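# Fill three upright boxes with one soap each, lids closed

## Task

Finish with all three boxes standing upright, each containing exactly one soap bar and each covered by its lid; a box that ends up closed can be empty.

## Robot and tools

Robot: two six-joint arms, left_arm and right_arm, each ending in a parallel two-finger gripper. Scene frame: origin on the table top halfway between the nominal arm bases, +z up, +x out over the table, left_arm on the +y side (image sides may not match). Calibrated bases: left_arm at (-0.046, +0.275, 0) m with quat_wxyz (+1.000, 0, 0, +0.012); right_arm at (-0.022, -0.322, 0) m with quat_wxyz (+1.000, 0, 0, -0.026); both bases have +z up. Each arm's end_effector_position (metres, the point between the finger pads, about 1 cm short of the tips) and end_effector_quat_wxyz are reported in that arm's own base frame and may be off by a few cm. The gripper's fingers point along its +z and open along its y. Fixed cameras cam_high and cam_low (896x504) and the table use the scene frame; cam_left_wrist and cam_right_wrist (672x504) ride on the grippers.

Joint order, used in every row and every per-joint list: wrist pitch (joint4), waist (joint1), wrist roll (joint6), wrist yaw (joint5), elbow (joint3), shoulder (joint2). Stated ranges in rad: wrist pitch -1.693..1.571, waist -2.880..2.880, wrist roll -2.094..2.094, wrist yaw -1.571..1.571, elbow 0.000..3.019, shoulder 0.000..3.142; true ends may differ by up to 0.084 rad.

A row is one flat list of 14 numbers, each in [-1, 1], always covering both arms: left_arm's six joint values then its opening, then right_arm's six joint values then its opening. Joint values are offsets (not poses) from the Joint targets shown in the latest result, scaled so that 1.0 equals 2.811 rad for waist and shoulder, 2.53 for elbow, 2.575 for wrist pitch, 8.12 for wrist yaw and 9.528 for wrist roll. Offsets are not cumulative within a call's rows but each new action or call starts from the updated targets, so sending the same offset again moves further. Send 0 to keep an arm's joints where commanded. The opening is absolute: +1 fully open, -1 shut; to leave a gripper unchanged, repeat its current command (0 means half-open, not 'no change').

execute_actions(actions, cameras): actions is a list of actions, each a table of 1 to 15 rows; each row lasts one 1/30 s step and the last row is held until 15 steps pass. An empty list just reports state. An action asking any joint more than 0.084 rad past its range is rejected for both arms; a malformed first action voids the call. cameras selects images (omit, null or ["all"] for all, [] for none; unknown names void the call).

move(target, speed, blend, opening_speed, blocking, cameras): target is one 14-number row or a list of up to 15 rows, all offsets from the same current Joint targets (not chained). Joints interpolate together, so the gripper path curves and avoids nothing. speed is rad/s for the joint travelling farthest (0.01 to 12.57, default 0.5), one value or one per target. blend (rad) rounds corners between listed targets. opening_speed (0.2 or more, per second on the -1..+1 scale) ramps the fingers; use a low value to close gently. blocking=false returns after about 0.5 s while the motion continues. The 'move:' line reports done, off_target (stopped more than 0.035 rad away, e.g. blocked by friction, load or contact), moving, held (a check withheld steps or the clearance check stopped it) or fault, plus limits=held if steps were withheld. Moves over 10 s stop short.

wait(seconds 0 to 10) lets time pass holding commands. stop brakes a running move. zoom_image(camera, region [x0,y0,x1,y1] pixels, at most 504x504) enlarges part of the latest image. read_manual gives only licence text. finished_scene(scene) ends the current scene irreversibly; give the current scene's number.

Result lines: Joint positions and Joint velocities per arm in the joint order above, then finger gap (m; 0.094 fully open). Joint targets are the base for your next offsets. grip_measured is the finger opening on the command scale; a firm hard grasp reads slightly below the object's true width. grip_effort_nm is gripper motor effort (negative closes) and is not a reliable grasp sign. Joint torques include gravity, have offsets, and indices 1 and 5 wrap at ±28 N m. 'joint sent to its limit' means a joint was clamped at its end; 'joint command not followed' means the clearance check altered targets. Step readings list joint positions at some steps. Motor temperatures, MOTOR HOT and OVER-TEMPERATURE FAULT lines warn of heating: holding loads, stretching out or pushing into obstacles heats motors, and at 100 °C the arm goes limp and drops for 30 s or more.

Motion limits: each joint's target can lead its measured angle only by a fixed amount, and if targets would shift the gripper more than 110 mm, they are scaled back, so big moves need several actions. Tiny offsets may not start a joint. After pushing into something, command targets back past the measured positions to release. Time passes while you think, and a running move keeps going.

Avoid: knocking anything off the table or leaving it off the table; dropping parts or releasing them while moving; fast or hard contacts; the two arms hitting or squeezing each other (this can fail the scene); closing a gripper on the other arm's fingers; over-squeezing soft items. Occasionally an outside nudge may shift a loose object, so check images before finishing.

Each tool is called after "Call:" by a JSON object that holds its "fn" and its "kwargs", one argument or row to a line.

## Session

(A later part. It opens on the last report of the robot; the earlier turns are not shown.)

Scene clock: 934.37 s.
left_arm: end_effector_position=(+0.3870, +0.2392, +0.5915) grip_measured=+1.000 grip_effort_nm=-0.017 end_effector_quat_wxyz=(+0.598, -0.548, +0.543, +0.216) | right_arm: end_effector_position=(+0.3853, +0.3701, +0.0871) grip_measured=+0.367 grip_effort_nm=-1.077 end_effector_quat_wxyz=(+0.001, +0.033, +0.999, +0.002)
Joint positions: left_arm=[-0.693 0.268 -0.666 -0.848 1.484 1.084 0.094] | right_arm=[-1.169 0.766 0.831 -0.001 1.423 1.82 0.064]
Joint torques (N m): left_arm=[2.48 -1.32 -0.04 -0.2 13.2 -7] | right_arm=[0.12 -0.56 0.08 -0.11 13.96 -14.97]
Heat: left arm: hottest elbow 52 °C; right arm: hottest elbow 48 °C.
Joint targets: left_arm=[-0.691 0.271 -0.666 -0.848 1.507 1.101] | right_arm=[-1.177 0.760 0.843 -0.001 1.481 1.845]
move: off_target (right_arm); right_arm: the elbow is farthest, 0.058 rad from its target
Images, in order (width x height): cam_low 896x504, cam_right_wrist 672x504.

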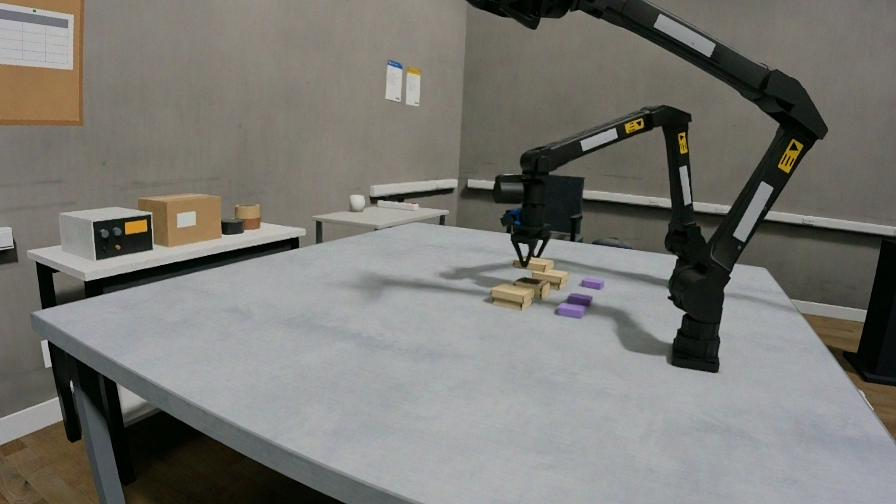

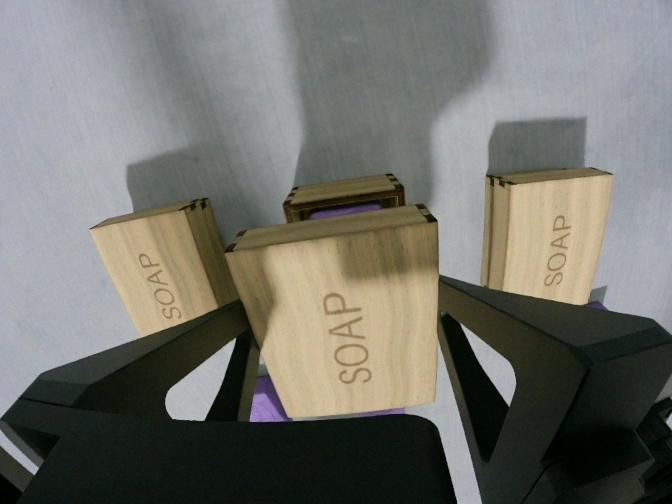

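Call:
{"fn": "move", "kwargs": {
  "target": [
    [0,0,0,0,0,0,1,0,-0.0032,0,0,0,0,0.2],
    [0,0,0,0,0,0,1,0.0357,-0.0032,0,0,-0.0419,0.0139,0.2]
  ],
  "speed": 0.15,
  "cameras": ["cam_right_wrist","cam_low"]
}}

Call:
{"fn": "zoom_image", "kwargs": {
  "camera": "cam_low",
  "region": [480, 230, 620, 330]
}}

Call:
{"fn": "zoom_image", "kwargs": {
  "camera": "cam_right_wrist",
  "region": [210, 150, 460, 440]
}}

Scene clock: 950.53 s.
left_arm: end_effector_position=(+0.3870, +0.2392, +0.5915) grip_measured=+1.000 grip_effort_nm=-0.012 end_effector_quat_wxyz=(+0.598, -0.548, +0.543, +0.216) | right_arm: end_effector_position=(+0.3897, +0.3678, +0.0535) grip_measured=+0.367 grip_effort_nm=-1.082 end_effector_quat_wxyz=(+0.001, +0.037, +0.999, +0.001)
Joint positions: left_arm=[-0.693 0.268 -0.666 -0.848 1.484 1.084 0.094] | right_arm=[-1.094 0.757 0.832 -0.001 1.387 1.861 0.064]
Joint torques (N m): left_arm=[2.48 -1.32 -0.04 -0.21 13.22 -7] | right_arm=[0.69 -0.62 0.12 -0.11 7.72 -15.62]
Heat: left arm: hottest elbow 52 °C; right arm: hottest elbow 49 °C.
Joint targets: left_arm=[-0.691 0.271 -0.666 -0.848 1.507 1.101] | right_arm=[-1.085 0.751 0.843 -0.001 1.375 1.884]
move: done
Images, in order (width x height): cam_low 896x504, cam_right_wrist 672x504.

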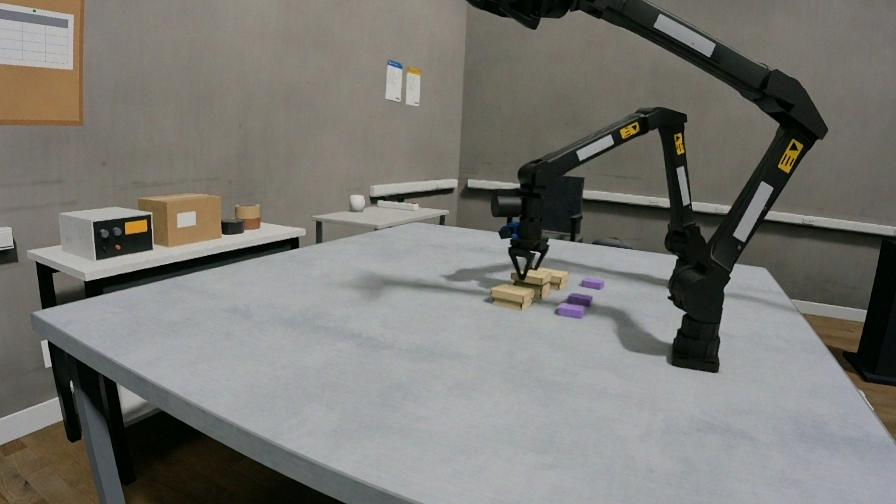

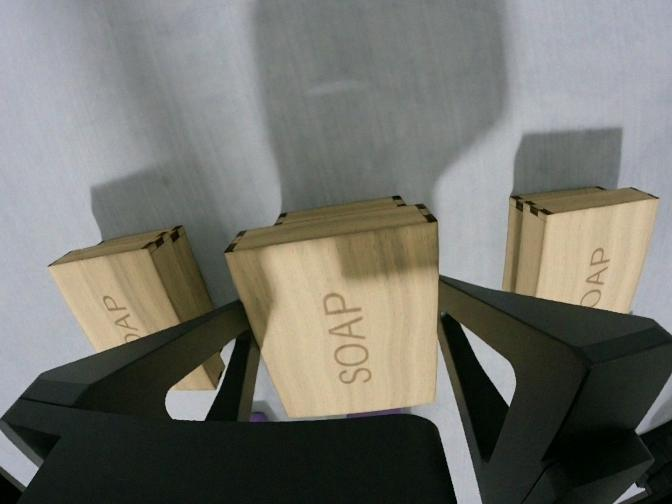

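Scaled by 3.600 (camera's finer frame: 1280x720).

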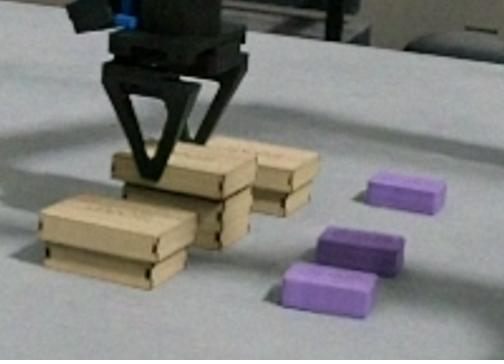

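Scaled by 1.738 (camera's finer frame: 960x720).

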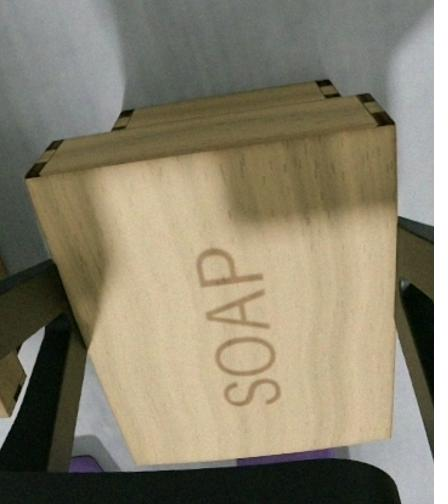

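Call:
{"fn": "move", "kwargs": {
  "target": [0,0,0,0,0,0,1,0.0167,0,0,0,-0.0083,0.0075,0.2],
  "speed": 0.06,
  "cameras": ["cam_right_wrist","cam_low"]
}}

Call:
{"fn": "zoom_image", "kwargs": {
  "camera": "cam_low",
  "region": [480, 230, 620, 330]
}}

Scene clock: 964.43 s.
left_arm: end_effector_position=(+0.3870, +0.2392, +0.5915) grip_measured=+1.000 grip_effort_nm=-0.012 end_effector_quat_wxyz=(+0.598, -0.548, +0.543, +0.216) | right_arm: end_effector_position=(+0.3912, +0.3692, +0.0494) grip_measured=+0.367 grip_effort_nm=-1.077 end_effector_quat_wxyz=(+0.005, +0.037, +0.999, +0.006)
Joint positions: left_arm=[-0.693 0.268 -0.666 -0.848 1.484 1.084 0.094] | right_arm=[-1.07 0.757 0.832 -0.001 1.379 1.864 0.064]
Joint torques (N m): left_arm=[2.5 -1.32 -0.04 -0.2 13.22 -7] | right_arm=[1.44 -0.62 0.12 -0.1 6.64 -13.98]
Heat: left arm: hottest elbow 52 °C; right arm: hottest elbow 48 °C.
Joint targets: left_arm=[-0.691 0.271 -0.666 -0.848 1.507 1.101] | right_arm=[-1.042 0.751 0.843 -0.001 1.354 1.905]
move: off_target (right_arm); right_arm: the shoulder is farthest, 0.041 rad from its target
Images, in order (width x height): cam_low 896x504, cam_right_wrist 672x504.

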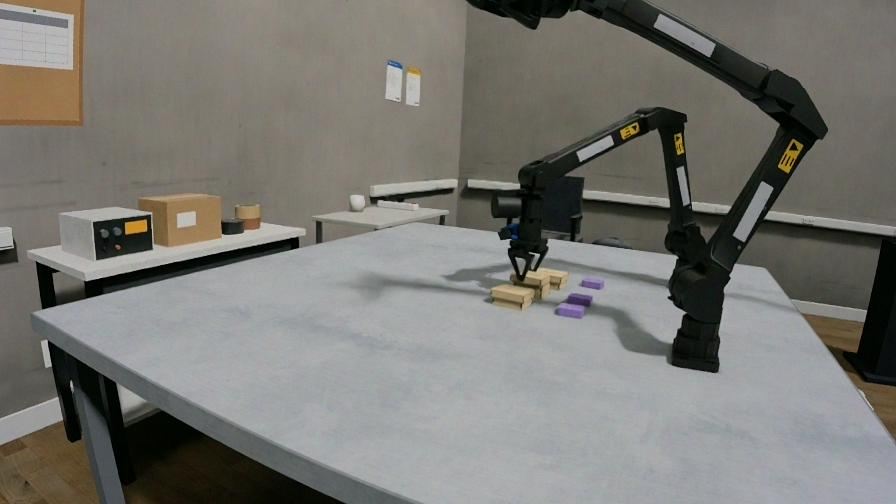

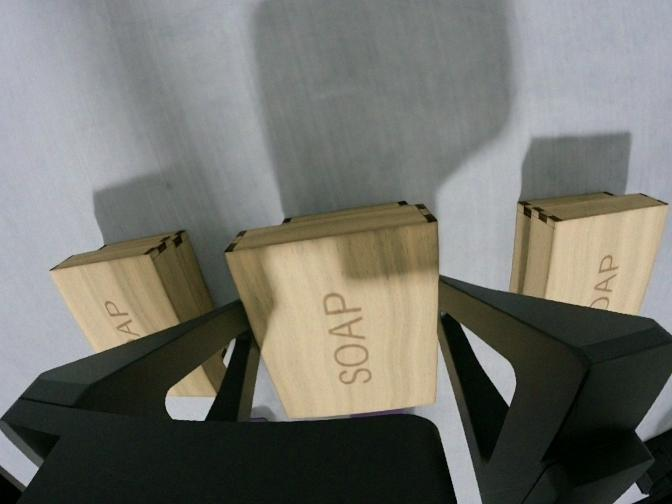

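Scaled by 3.600 (camera's finer frame: 1280x720).

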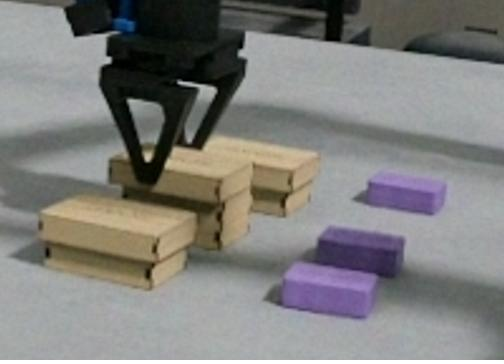

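Call:
{"fn": "move", "kwargs": {
  "target": [0,0,0,0,0,0,1,-0.0175,0,0,0,0.0142,-0.0085,0.2],
  "speed": 0.1,
  "cameras": []
}}

Call:
{"fn": "move", "kwargs": {
  "target": [0,0,0,0,0,0,1,0,0,0,0,0,0,0.5],
  "opening_speed": 0.3,
  "cameras": ["cam_right_wrist","cam_low"]
}}

Call:
{"fn": "zoom_image", "kwargs": {
  "camera": "cam_low",
  "region": [480, 230, 620, 330]
}}

Call:
{"fn": "zoom_image", "kwargs": {
  "camera": "cam_right_wrist",
  "region": [210, 150, 460, 440]
}}

Scene clock: 983.60 s.
left_arm: end_effector_position=(+0.3870, +0.2392, +0.5915) grip_measured=+1.000 grip_effort_nm=-0.007 end_effector_quat_wxyz=(+0.598, -0.548, +0.543, +0.216) | right_arm: end_effector_position=(+0.3909, +0.3689, +0.0494) grip_measured=+0.367 grip_effort_nm=-1.082 end_effector_quat_wxyz=(+0.004, +0.038, +0.999, +0.005)
Joint positions: left_arm=[-0.693 0.268 -0.666 -0.848 1.484 1.084 0.094] | right_arm=[-1.072 0.757 0.832 -0.001 1.379 1.864 0.064]
Joint torques (N m): left_arm=[2.48 -1.38 -0.04 -0.2 13.2 -7.06] | right_arm=[-0.12 -0.56 0.11 -0.11 9.61 -15.91]
Motor temperatures (°C): left_arm=[28 29 29 28 52 31 29] | right_arm=[31 33 28 30 45 35 32]
Heat: left arm: hottest elbow 52 °C; right arm: hottest elbow 45 °C.
Joint targets: left_arm=[-0.691 0.271 -0.666 -0.848 1.507 1.101] | right_arm=[-1.087 0.751 0.843 -0.001 1.390 1.881]
move: done

Scene clock: 984.90 s.
left_arm: end_effector_position=(+0.3870, +0.2392, +0.5915) grip_measured=+1.000 grip_effort_nm=-0.012 end_effector_quat_wxyz=(+0.598, -0.548, +0.543, +0.216) | right_arm: end_effector_position=(+0.3896, +0.3677, +0.0491) grip_measured=+0.497 grip_effort_nm=0.037 end_effector_quat_wxyz=(+0.002, +0.038, +0.999, +0.002)
Joint positions: left_arm=[-0.693 0.268 -0.666 -0.848 1.484 1.084 0.094] | right_arm=[-1.079 0.757 0.832 -0.001 1.379 1.865 0.07]
Joint torques (N m): left_arm=[2.48 -1.32 -0.04 -0.2 13.22 -7] | right_arm=[0.1 -0.62 0.11 -0.11 9.62 -15.68]
Heat: left arm: hottest elbow 52 °C; right arm: hottest elbow 45 °C.
Joint targets: left_arm=[-0.691 0.271 -0.666 -0.848 1.507 1.101] | right_arm=[-1.087 0.751 0.843 -0.001 1.390 1.881]
move: done
Images, in order (width x height): cam_low 896x504, cam_right_wrist 672x504.

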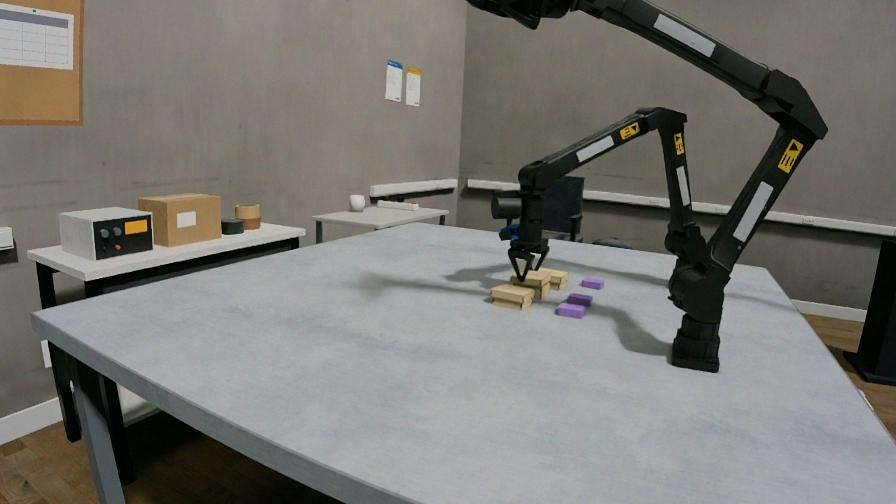

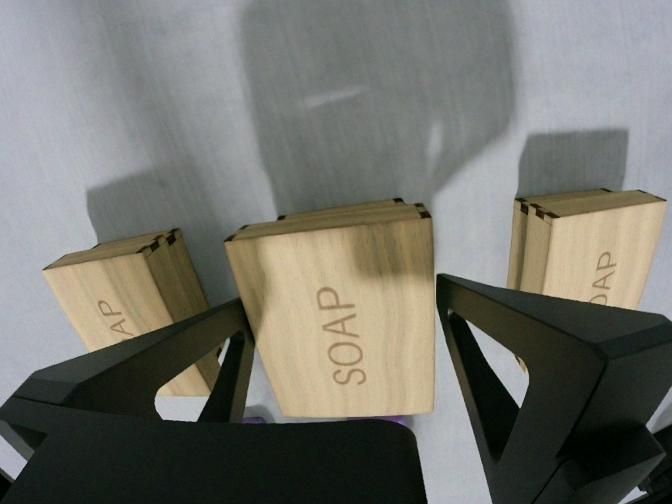

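Scaled by 3.600 (camera's finer frame: 1280x720).

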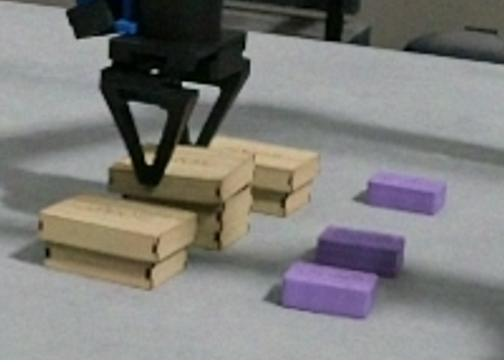

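Scaled by 1.738 (camera's finer frame: 960x720).

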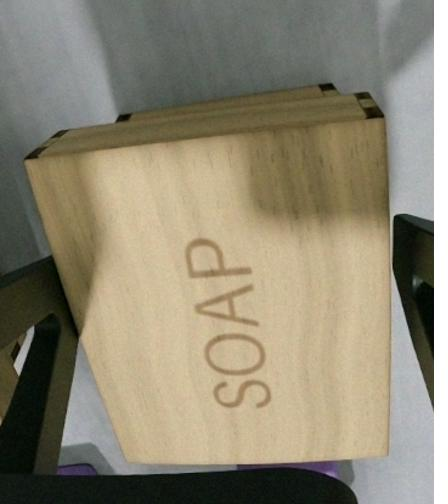

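Call:
{"fn": "move", "kwargs": {
  "target": [0,0,0,0,0,0,1,0,0,0,0,0,0,0.25],
  "opening_speed": 0.3,
  "cameras": ["cam_right_wrist","cam_low"]
}}

Call:
{"fn": "zoom_image", "kwargs": {
  "camera": "cam_low",
  "region": [480, 230, 620, 330]
}}

Scene clock: 992.90 s.
left_arm: end_effector_position=(+0.3870, +0.2392, +0.5915) grip_measured=+1.000 grip_effort_nm=-0.012 end_effector_quat_wxyz=(+0.598, -0.548, +0.543, +0.216) | right_arm: end_effector_position=(+0.3896, +0.3677, +0.0491) grip_measured=+0.363 grip_effort_nm=-1.057 end_effector_quat_wxyz=(+0.002, +0.038, +0.999, +0.002)
Joint positions: left_arm=[-0.693 0.268 -0.666 -0.848 1.484 1.084 0.094] | right_arm=[-1.079 0.757 0.832 -0.001 1.379 1.865 0.064]
Joint torques (N m): left_arm=[2.5 -1.38 -0.03 -0.21 13.2 -7] | right_arm=[0.1 -0.62 0.11 -0.11 9.62 -15.91]
Heat: left arm: hottest elbow 52 °C; right arm: hottest elbow 44 °C.
Joint targets: left_arm=[-0.691 0.271 -0.666 -0.848 1.507 1.101] | right_arm=[-1.087 0.751 0.843 -0.001 1.390 1.881]
move: done
Images, in order (width x height): cam_low 896x504, cam_right_wrist 672x504.

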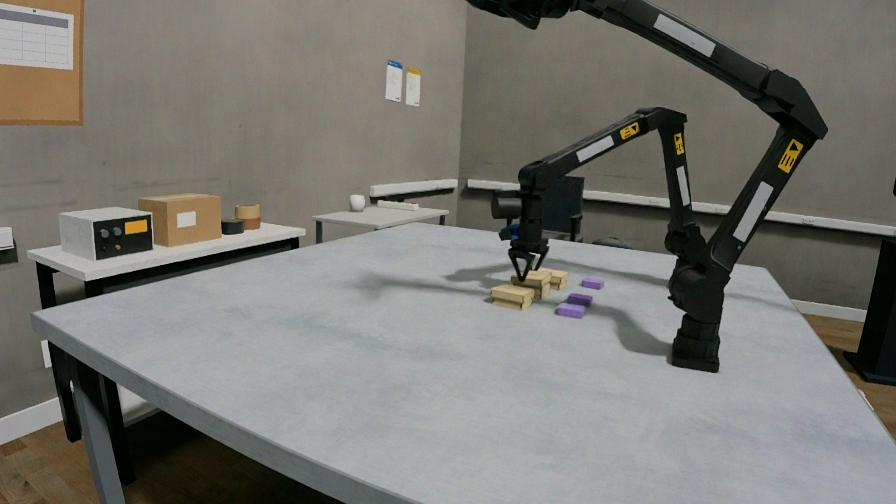

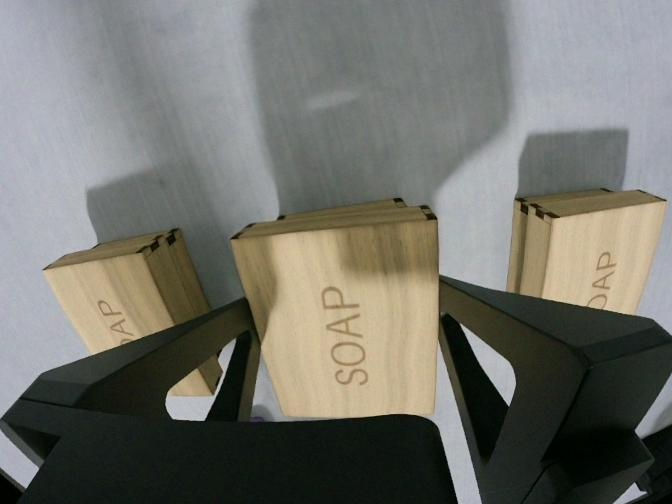

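Scaled by 3.600 (camera's finer frame: 1280x720).

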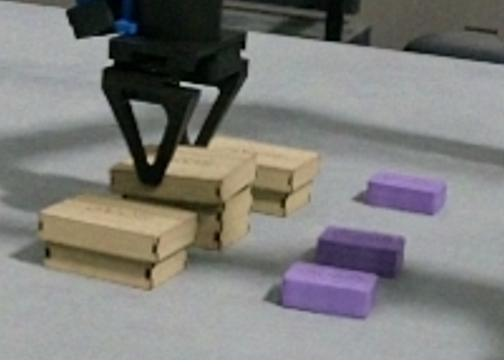

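Call:
{"fn": "move", "kwargs": {
  "target": [0,0,0,0,0,0,1,0,0,0,0,0,0,0.5],
  "opening_speed": 0.3,
  "cameras": ["cam_right_wrist","cam_low"]
}}

Call:
{"fn": "zoom_image", "kwargs": {
  "camera": "cam_low",
  "region": [480, 230, 620, 330]
}}

Call:
{"fn": "zoom_image", "kwargs": {
  "camera": "cam_right_wrist",
  "region": [210, 150, 460, 440]
}}

Scene clock: 1002.23 s.
left_arm: end_effector_position=(+0.3870, +0.2392, +0.5915) grip_measured=+1.000 grip_effort_nm=-0.017 end_effector_quat_wxyz=(+0.598, -0.548, +0.543, +0.216) | right_arm: end_effector_position=(+0.3896, +0.3677, +0.0491) grip_measured=+0.498 grip_effort_nm=0.037 end_effector_quat_wxyz=(+0.002, +0.038, +0.999, +0.002)
Joint positions: left_arm=[-0.693 0.268 -0.666 -0.848 1.484 1.084 0.094] | right_arm=[-1.079 0.757 0.832 -0.001 1.379 1.865 0.07]
Joint torques (N m): left_arm=[2.48 -1.38 -0.04 -0.2 13.2 -7] | right_arm=[0.09 -0.56 0.11 -0.11 9.62 -15.91]
Heat: left arm: hottest elbow 52 °C; right arm: hottest elbow 44 °C.
Joint targets: left_arm=[-0.691 0.271 -0.666 -0.848 1.507 1.101] | right_arm=[-1.087 0.751 0.843 -0.001 1.390 1.881]
move: done
Images, in order (width x height): cam_low 896x504, cam_right_wrist 672x504.

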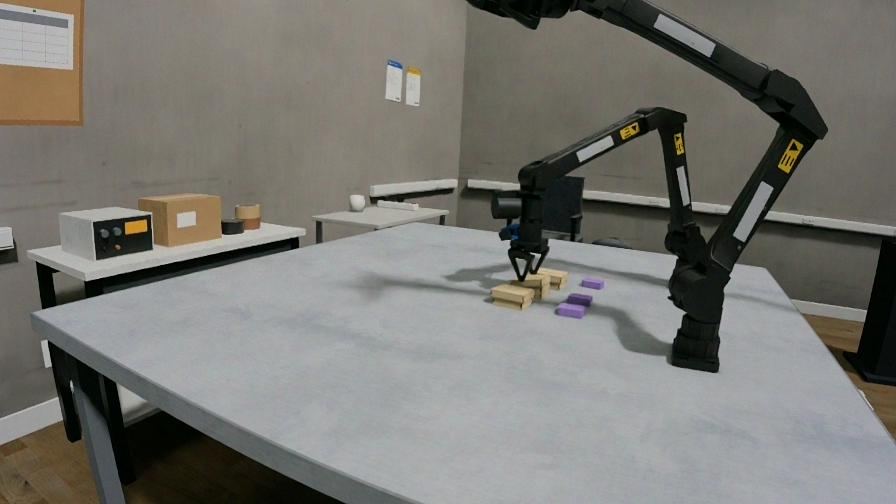

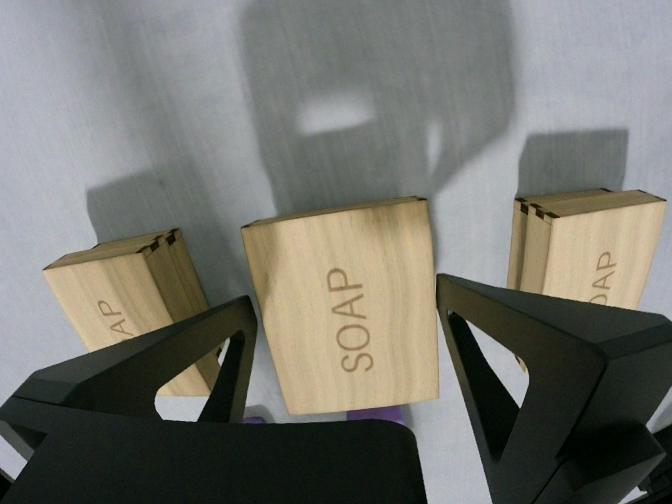

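Scaled by 3.600 (camera's finer frame: 1280x720).

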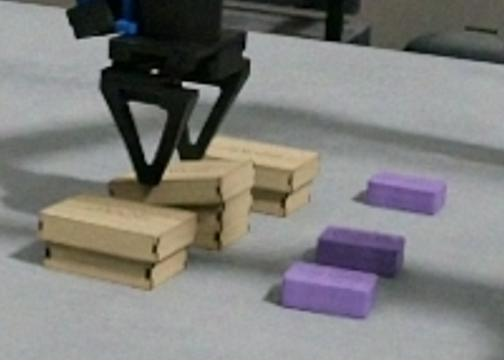

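Scaled by 1.738 (camera's finer frame: 960x720).

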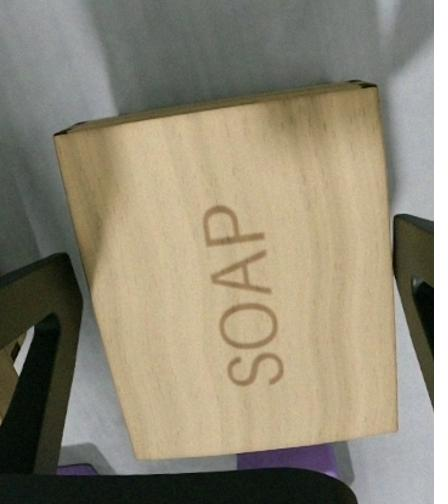

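Call:
{"fn": "move", "kwargs": {
  "target": [0,0,0,0,0,0,1,0,0,0,0,0,0,0.25],
  "opening_speed": 0.3,
  "cameras": ["cam_right_wrist","cam_low"]
}}

Call:
{"fn": "zoom_image", "kwargs": {
  "camera": "cam_low",
  "region": [480, 230, 620, 330]
}}

Scene clock: 1010.87 s.
left_arm: end_effector_position=(+0.3870, +0.2392, +0.5915) grip_measured=+1.000 grip_effort_nm=-0.007 end_effector_quat_wxyz=(+0.598, -0.548, +0.543, +0.216) | right_arm: end_effector_position=(+0.3894, +0.3675, +0.0491) grip_measured=+0.317 grip_effort_nm=-1.018 end_effector_quat_wxyz=(+0.001, +0.038, +0.999, +0.002)
Joint positions: left_arm=[-0.693 0.268 -0.666 -0.848 1.484 1.084 0.094] | right_arm=[-1.08 0.757 0.832 -0.001 1.379 1.865 0.062]
Joint torques (N m): left_arm=[2.48 -1.38 -0.04 -0.2 13.19 -7.06] | right_arm=[0.13 -0.56 0.11 -0.11 9.62 -15.91]
Heat: left arm: hottest elbow 52 °C; right arm: hottest elbow 44 °C.
Joint targets: left_arm=[-0.691 0.271 -0.666 -0.848 1.507 1.101] | right_arm=[-1.087 0.751 0.843 -0.001 1.390 1.881]
move: done
Images, in order (width x height): cam_low 896x504, cam_right_wrist 672x504.

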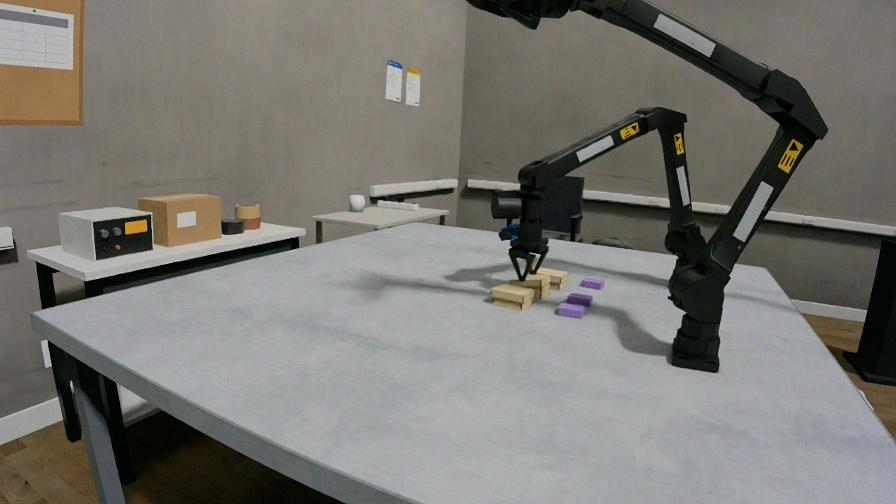

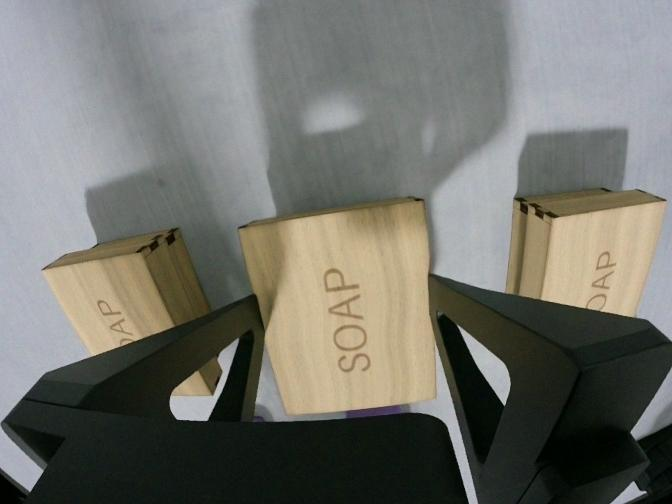

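Scaled by 3.600 (camera's finer frame: 1280x720).

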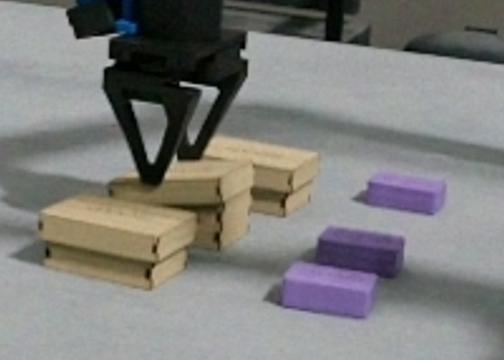

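Call:
{"fn": "move", "kwargs": {
  "target": [0,0,0,0,0,0,1,-0.0055,0,0,0,0,0,0.25],
  "speed": 0.06,
  "cameras": ["cam_right_wrist"]
}}

Call:
{"fn": "move", "kwargs": {
  "target": [0,0,0,0,0,0,1,0,0,0,0,0,0,0.5],
  "opening_speed": 0.3,
  "cameras": ["cam_right_wrist","cam_low"]
}}

Call:
{"fn": "zoom_image", "kwargs": {
  "camera": "cam_low",
  "region": [480, 230, 620, 330]
}}

Scene clock: 1019.50 s.
left_arm: end_effector_position=(+0.3870, +0.2392, +0.5915) grip_measured=+1.000 grip_effort_nm=-0.002 end_effector_quat_wxyz=(+0.598, -0.548, +0.543, +0.216) | right_arm: end_effector_position=(+0.3878, +0.3660, +0.0491) grip_measured=+0.313 grip_effort_nm=-1.082 end_effector_quat_wxyz=(-0.002, +0.038, +0.999, -0.001)
Joint positions: left_arm=[-0.693 0.268 -0.666 -0.848 1.484 1.084 0.094] | right_arm=[-1.089 0.757 0.832 -0.001 1.379 1.865 0.062]
Joint torques (N m): left_arm=[2.48 -1.32 -0.04 -0.21 13.22 -7] | right_arm=[-0.08 -0.62 0.12 -0.11 9.59 -15.85]
Heat: left arm: hottest elbow 52 °C; right arm: hottest elbow 44 °C.
Joint targets: left_arm=[-0.691 0.271 -0.666 -0.848 1.507 1.101] | right_arm=[-1.101 0.751 0.843 -0.001 1.390 1.881]
move: done

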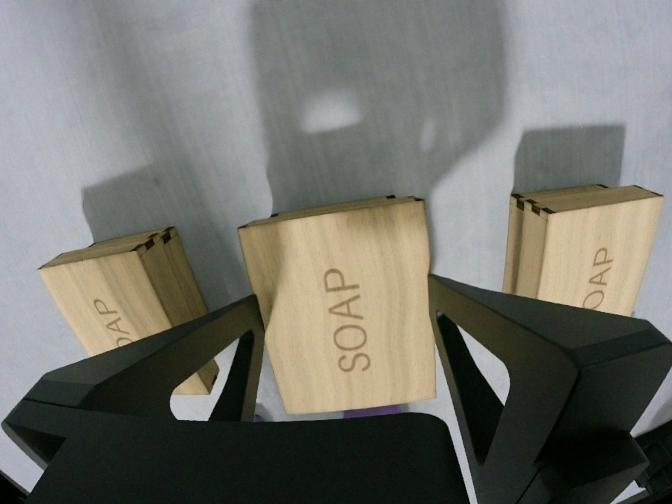

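Scene clock: 1020.63 s.
left_arm: end_effector_position=(+0.3870, +0.2392, +0.5915) grip_measured=+1.000 grip_effort_nm=-0.012 end_effector_quat_wxyz=(+0.598, -0.548, +0.543, +0.216) | right_arm: end_effector_position=(+0.3870, +0.3652, +0.0491) grip_measured=+0.497 grip_effort_nm=0.037 end_effector_quat_wxyz=(-0.003, +0.038, +0.999, -0.003)
Joint positions: left_arm=[-0.693 0.268 -0.666 -0.848 1.484 1.084 0.094] | right_arm=[-1.094 0.757 0.833 -0.001 1.379 1.865 0.07]
Joint torques (N m): left_arm=[2.48 -1.38 -0.04 -0.21 13.22 -7] | right_arm=[0.08 -0.56 0.11 -0.1 9.58 -15.85]
Heat: left arm: hottest elbow 52 °C; right arm: hottest elbow 44 °C.
Joint targets: left_arm=[-0.691 0.271 -0.666 -0.848 1.507 1.101] | right_arm=[-1.101 0.751 0.843 -0.001 1.390 1.881]
move: done
Images, in order (width x height): cam_low 896x504, cam_right_wrist 672x504.

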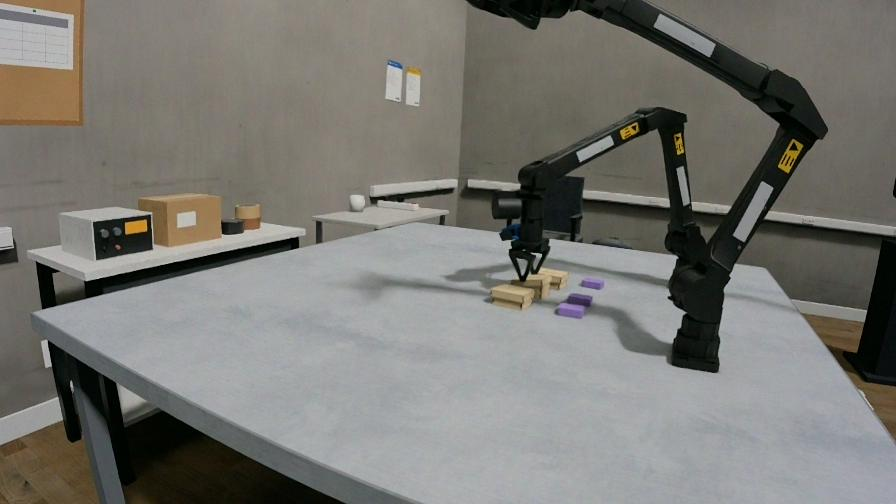

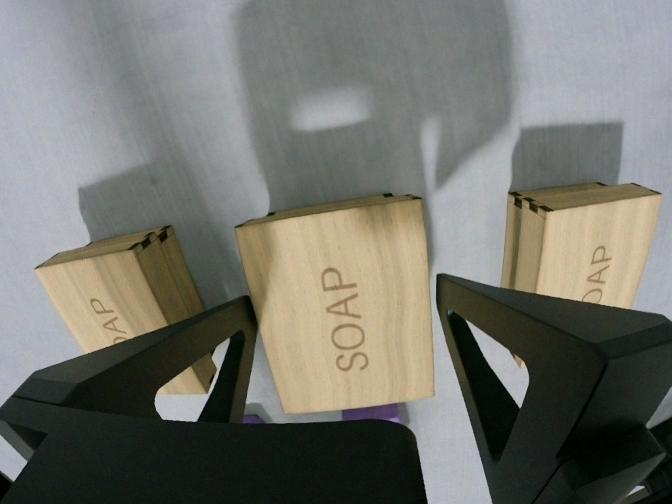

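Scaled by 3.600 (camera's finer frame: 1280x720).

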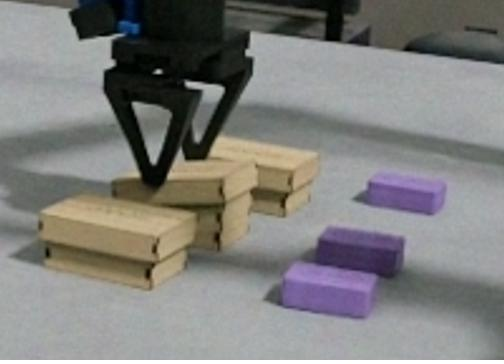

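Call:
{"fn": "zoom_image", "kwargs": {
  "camera": "cam_right_wrist",
  "region": [210, 150, 460, 440]
}}

Call:
{"fn": "zoom_image", "kwargs": {
  "camera": "cam_low",
  "region": [500, 260, 570, 315]
}}

Scaled by 1.738 (camera's finer frame: 960x720).

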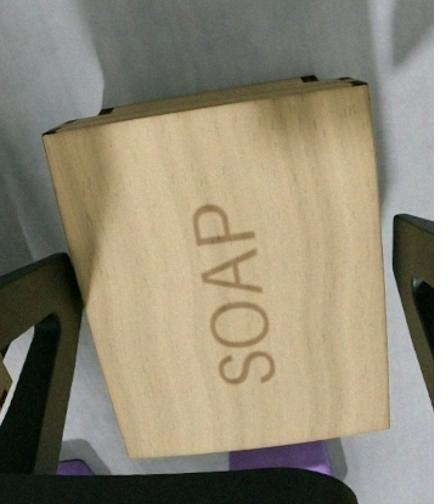

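Scaled by 7.200 (camera's finer frame: 1280x720).

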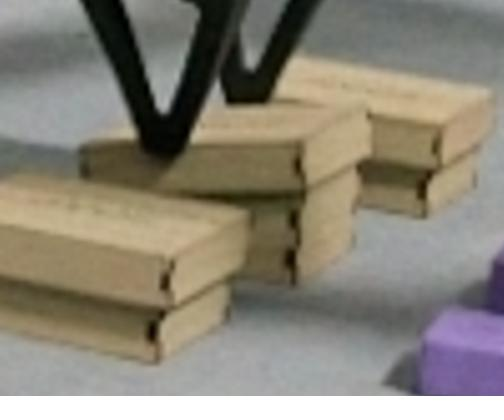

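Call:
{"fn": "move", "kwargs": {
  "target": [
    [0,0,0,0,0,0,1,0,0,0,0,0,-0.0249,0.5],
    [0,0,0,0,0,0,1,-0.0128,0.0157,0,0,-0.0194,-0.0349,0.5],
    [0,0,0,0,0,0,1,-0.0128,0.0157,0,0,-0.0194,-0.0349,-1]
  ],
  "speed": 0.2,
  "opening_speed": 1.5,
  "cameras": ["cam_right_wrist","cam_low"]
}}

Call:
{"fn": "zoom_image", "kwargs": {
  "camera": "cam_low",
  "region": [480, 230, 620, 330]
}}

Scene clock: 1052.20 s.
left_arm: end_effector_position=(+0.3870, +0.2392, +0.5915) grip_measured=+1.000 grip_effort_nm=-0.017 end_effector_quat_wxyz=(+0.598, -0.548, +0.543, +0.216) | right_arm: end_effector_position=(+0.3646, +0.3694, +0.0788) grip_measured=-0.994 grip_effort_nm=-0.320 end_effector_quat_wxyz=(+0.003, +0.020, +1.000, +0.004)
Joint positions: left_arm=[-0.693 0.268 -0.666 -0.848 1.484 1.084 0.094] | right_arm=[-1.127 0.793 0.833 -0.001 1.355 1.789 0]
Joint torques (N m): left_arm=[2.5 -1.32 -0.04 -0.21 13.2 -7] | right_arm=[0.12 0.21 0.11 -0.1 7.76 -16.85]
Heat: left arm: hottest elbow 52 °C; right arm: hottest elbow 44 °C.
Joint targets: left_arm=[-0.691 0.271 -0.666 -0.848 1.507 1.101] | right_arm=[-1.134 0.795 0.843 -0.001 1.341 1.783]
move: done
Images, in order (width x height): cam_low 896x504, cam_right_wrist 672x504.

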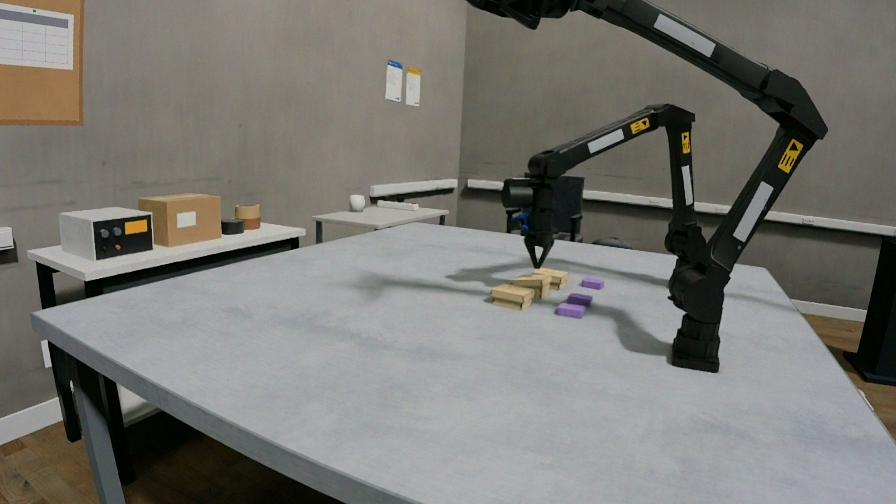

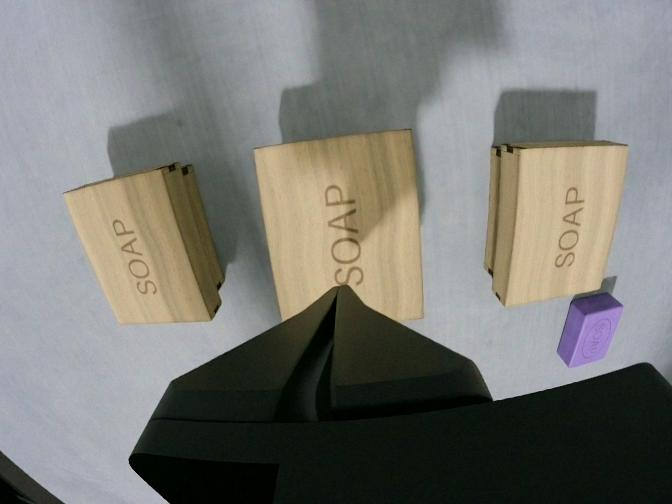

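Scaled by 3.600 (camera's finer frame: 1280x720).

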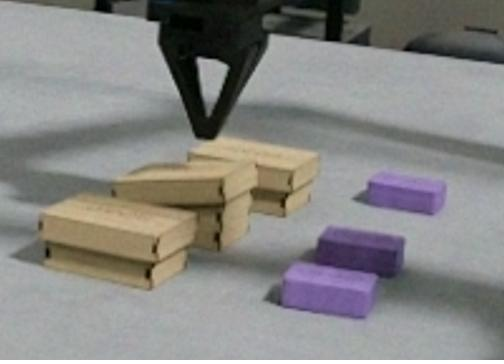

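Call:
{"fn": "move", "kwargs": {
  "target": [0,0,0,0,0,0,1,0.0237,0,0,0,-0.0083,0.0213,-1],
  "speed": 0.08,
  "cameras": ["cam_right_wrist","cam_low"]
}}

Call:
{"fn": "zoom_image", "kwargs": {
  "camera": "cam_low",
  "region": [480, 230, 620, 330]
}}

Scene clock: 1072.17 s.
left_arm: end_effector_position=(+0.3870, +0.2392, +0.5915) grip_measured=+1.000 grip_effort_nm=-0.012 end_effector_quat_wxyz=(+0.598, -0.548, +0.543, +0.216) | right_arm: end_effector_position=(+0.3648, +0.3696, +0.0574) grip_measured=-0.994 grip_effort_nm=-0.349 end_effector_quat_wxyz=(+0.001, +0.020, +1.000, +0.002)
Joint positions: left_arm=[-0.693 0.268 -0.666 -0.848 1.484 1.084 0.094] | right_arm=[-1.083 0.793 0.833 -0.001 1.334 1.818 0]
Joint torques (N m): left_arm=[2.48 -1.38 -0.04 -0.2 13.2 -7] | right_arm=[0.49 0.21 0.11 -0.11 7.53 -14.86]
Heat: left arm: hottest elbow 52 °C; right arm: hottest elbow 45 °C.
Joint targets: left_arm=[-0.691 0.271 -0.666 -0.848 1.507 1.101] | right_arm=[-1.073 0.795 0.843 -0.001 1.320 1.843]
move: done
Images, in order (width x height): cam_low 896x504, cam_right_wrist 672x504.

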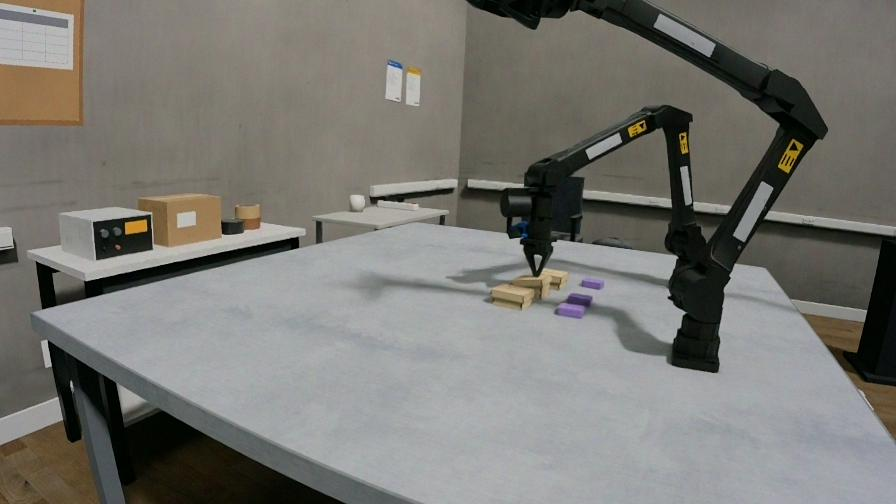

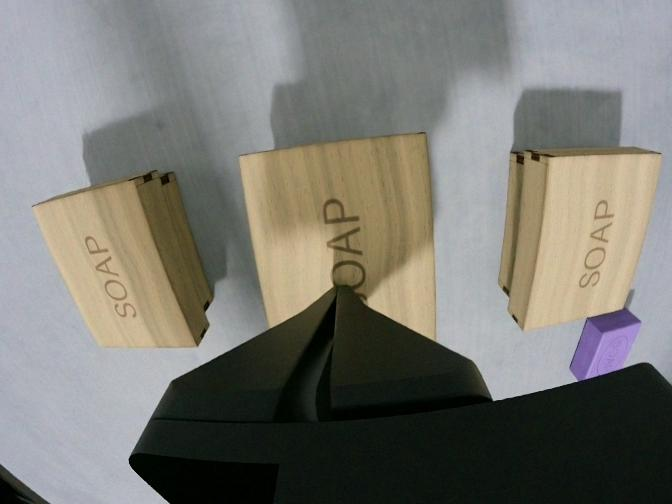

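Scaled by 3.600 (camera's finer frame: 1280x720).

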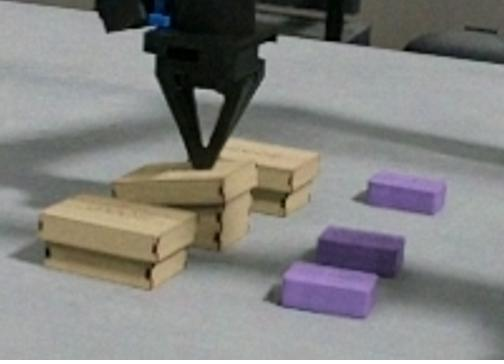

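Call:
{"fn": "move", "kwargs": {
  "target": [0,0,0,0,0,0,1,0.011,0,0,0,-0.0045,0.0065,-1],
  "speed": 0.05,
  "cameras": ["cam_right_wrist","cam_low"]
}}

Call:
{"fn": "zoom_image", "kwargs": {
  "camera": "cam_low",
  "region": [480, 230, 620, 330]
}}

Scene clock: 1079.90 s.
left_arm: end_effector_position=(+0.3870, +0.2392, +0.5915) grip_measured=+1.000 grip_effort_nm=-0.007 end_effector_quat_wxyz=(+0.598, -0.548, +0.543, +0.216) | right_arm: end_effector_position=(+0.3683, +0.3731, +0.0566) grip_measured=-0.994 grip_effort_nm=-0.344 end_effector_quat_wxyz=(+0.008, +0.020, +1.000, +0.009)
Joint positions: left_arm=[-0.693 0.268 -0.666 -0.848 1.484 1.084 0.094] | right_arm=[-1.06 0.793 0.833 -0.001 1.332 1.819 0]
Joint torques (N m): left_arm=[2.48 -1.44 -0.04 -0.2 13.2 -7] | right_arm=[0.98 0.26 0.11 -0.1 6.76 -13.27]
Heat: left arm: hottest elbow 53 °C; right arm: hottest elbow 44 °C.
Joint targets: left_arm=[-0.691 0.271 -0.666 -0.848 1.507 1.101] | right_arm=[-1.045 0.795 0.843 -0.001 1.309 1.861]
move: off_target (right_arm); right_arm: the shoulder is farthest, 0.043 rad from its target
Images, in order (width x height): cam_low 896x504, cam_right_wrist 672x504.

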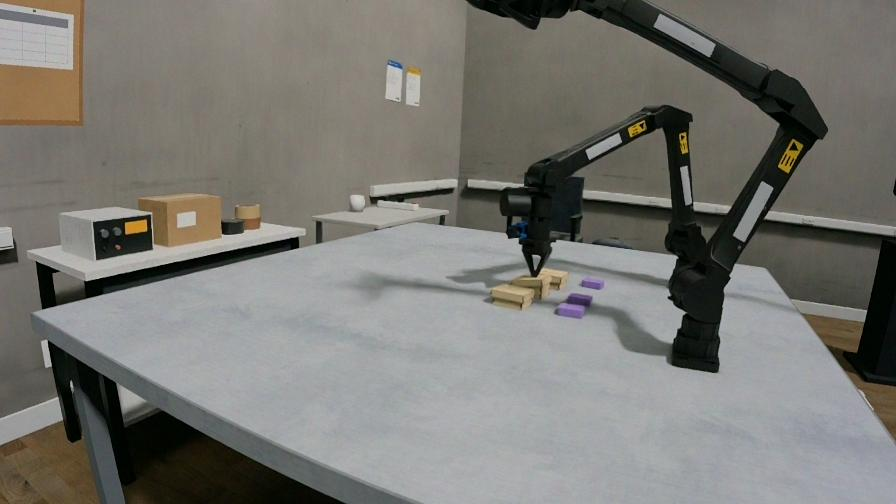

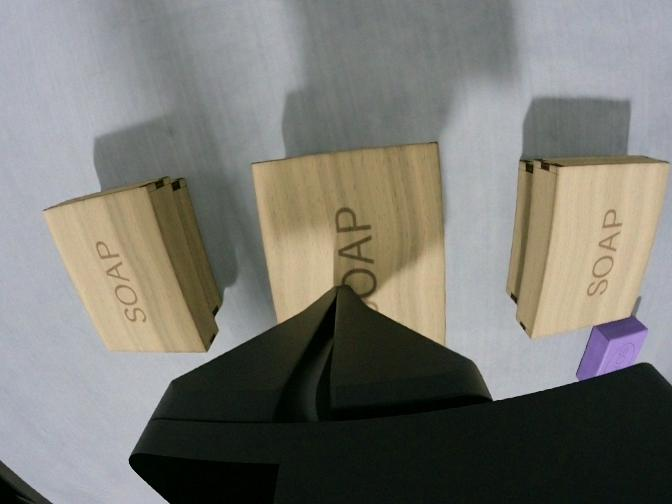

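Scaled by 3.600 (camera's finer frame: 1280x720).

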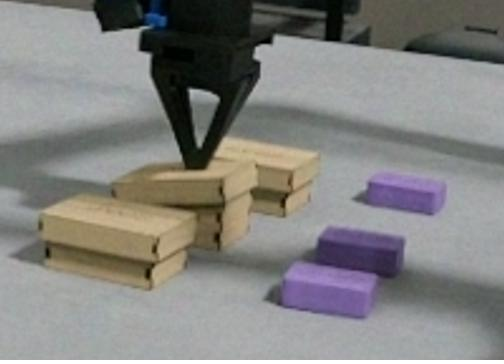

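Call:
{"fn": "move", "kwargs": {
  "target": [0,0,0,0,0,0,1,-0.026,0,0,0,0,0,-1],
  "speed": 0.08,
  "cameras": ["cam_right_wrist","cam_low"]
}}

Call:
{"fn": "zoom_image", "kwargs": {
  "camera": "cam_low",
  "region": [480, 230, 620, 330]
}}

Scene clock: 1098.07 s.
left_arm: end_effector_position=(+0.3870, +0.2392, +0.5915) grip_measured=+1.000 grip_effort_nm=-0.012 end_effector_quat_wxyz=(+0.598, -0.548, +0.543, +0.216) | right_arm: end_effector_position=(+0.3631, +0.3679, +0.0564) grip_measured=-0.994 grip_effort_nm=-0.354 end_effector_quat_wxyz=(-0.002, +0.020, +1.000, -0.002)
Joint positions: left_arm=[-0.693 0.268 -0.666 -0.848 1.484 1.084 0.094] | right_arm=[-1.089 0.793 0.833 -0.001 1.332 1.819 0]
Joint torques (N m): left_arm=[2.5 -1.38 -0.04 -0.21 13.23 -7] | right_arm=[-0.47 0.15 0.11 -0.11 6.71 -13.22]
Heat: left arm: hottest elbow 53 °C; right arm: hottest elbow 44 °C.
Joint targets: left_arm=[-0.691 0.271 -0.666 -0.848 1.507 1.101] | right_arm=[-1.112 0.795 0.843 -0.001 1.308 1.861]
move: off_target (right_arm); right_arm: the shoulder is farthest, 0.042 rad from its target
Images, in order (width x height): cam_low 896x504, cam_right_wrist 672x504.

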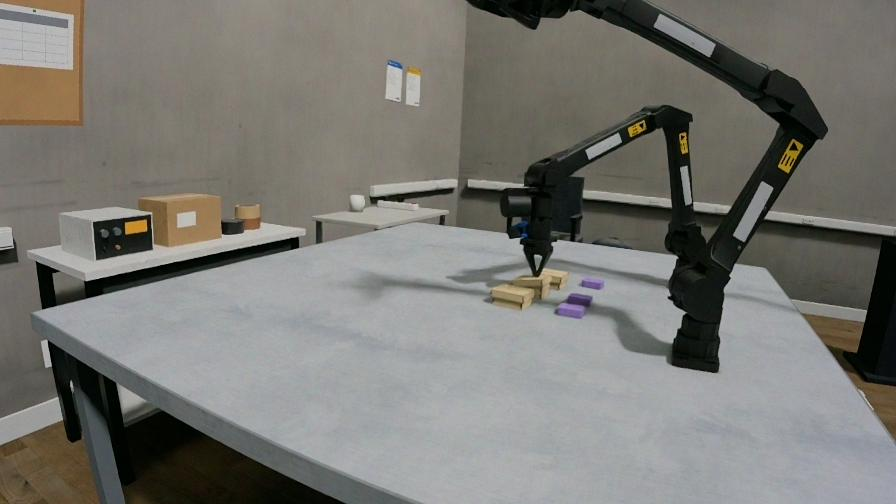

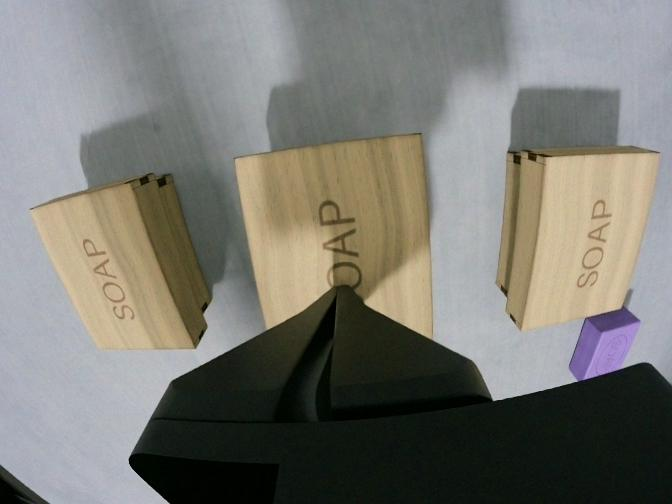

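Scaled by 3.600 (camera's finer frame: 1280x720).

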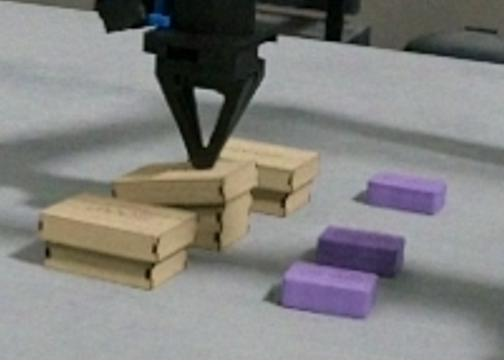

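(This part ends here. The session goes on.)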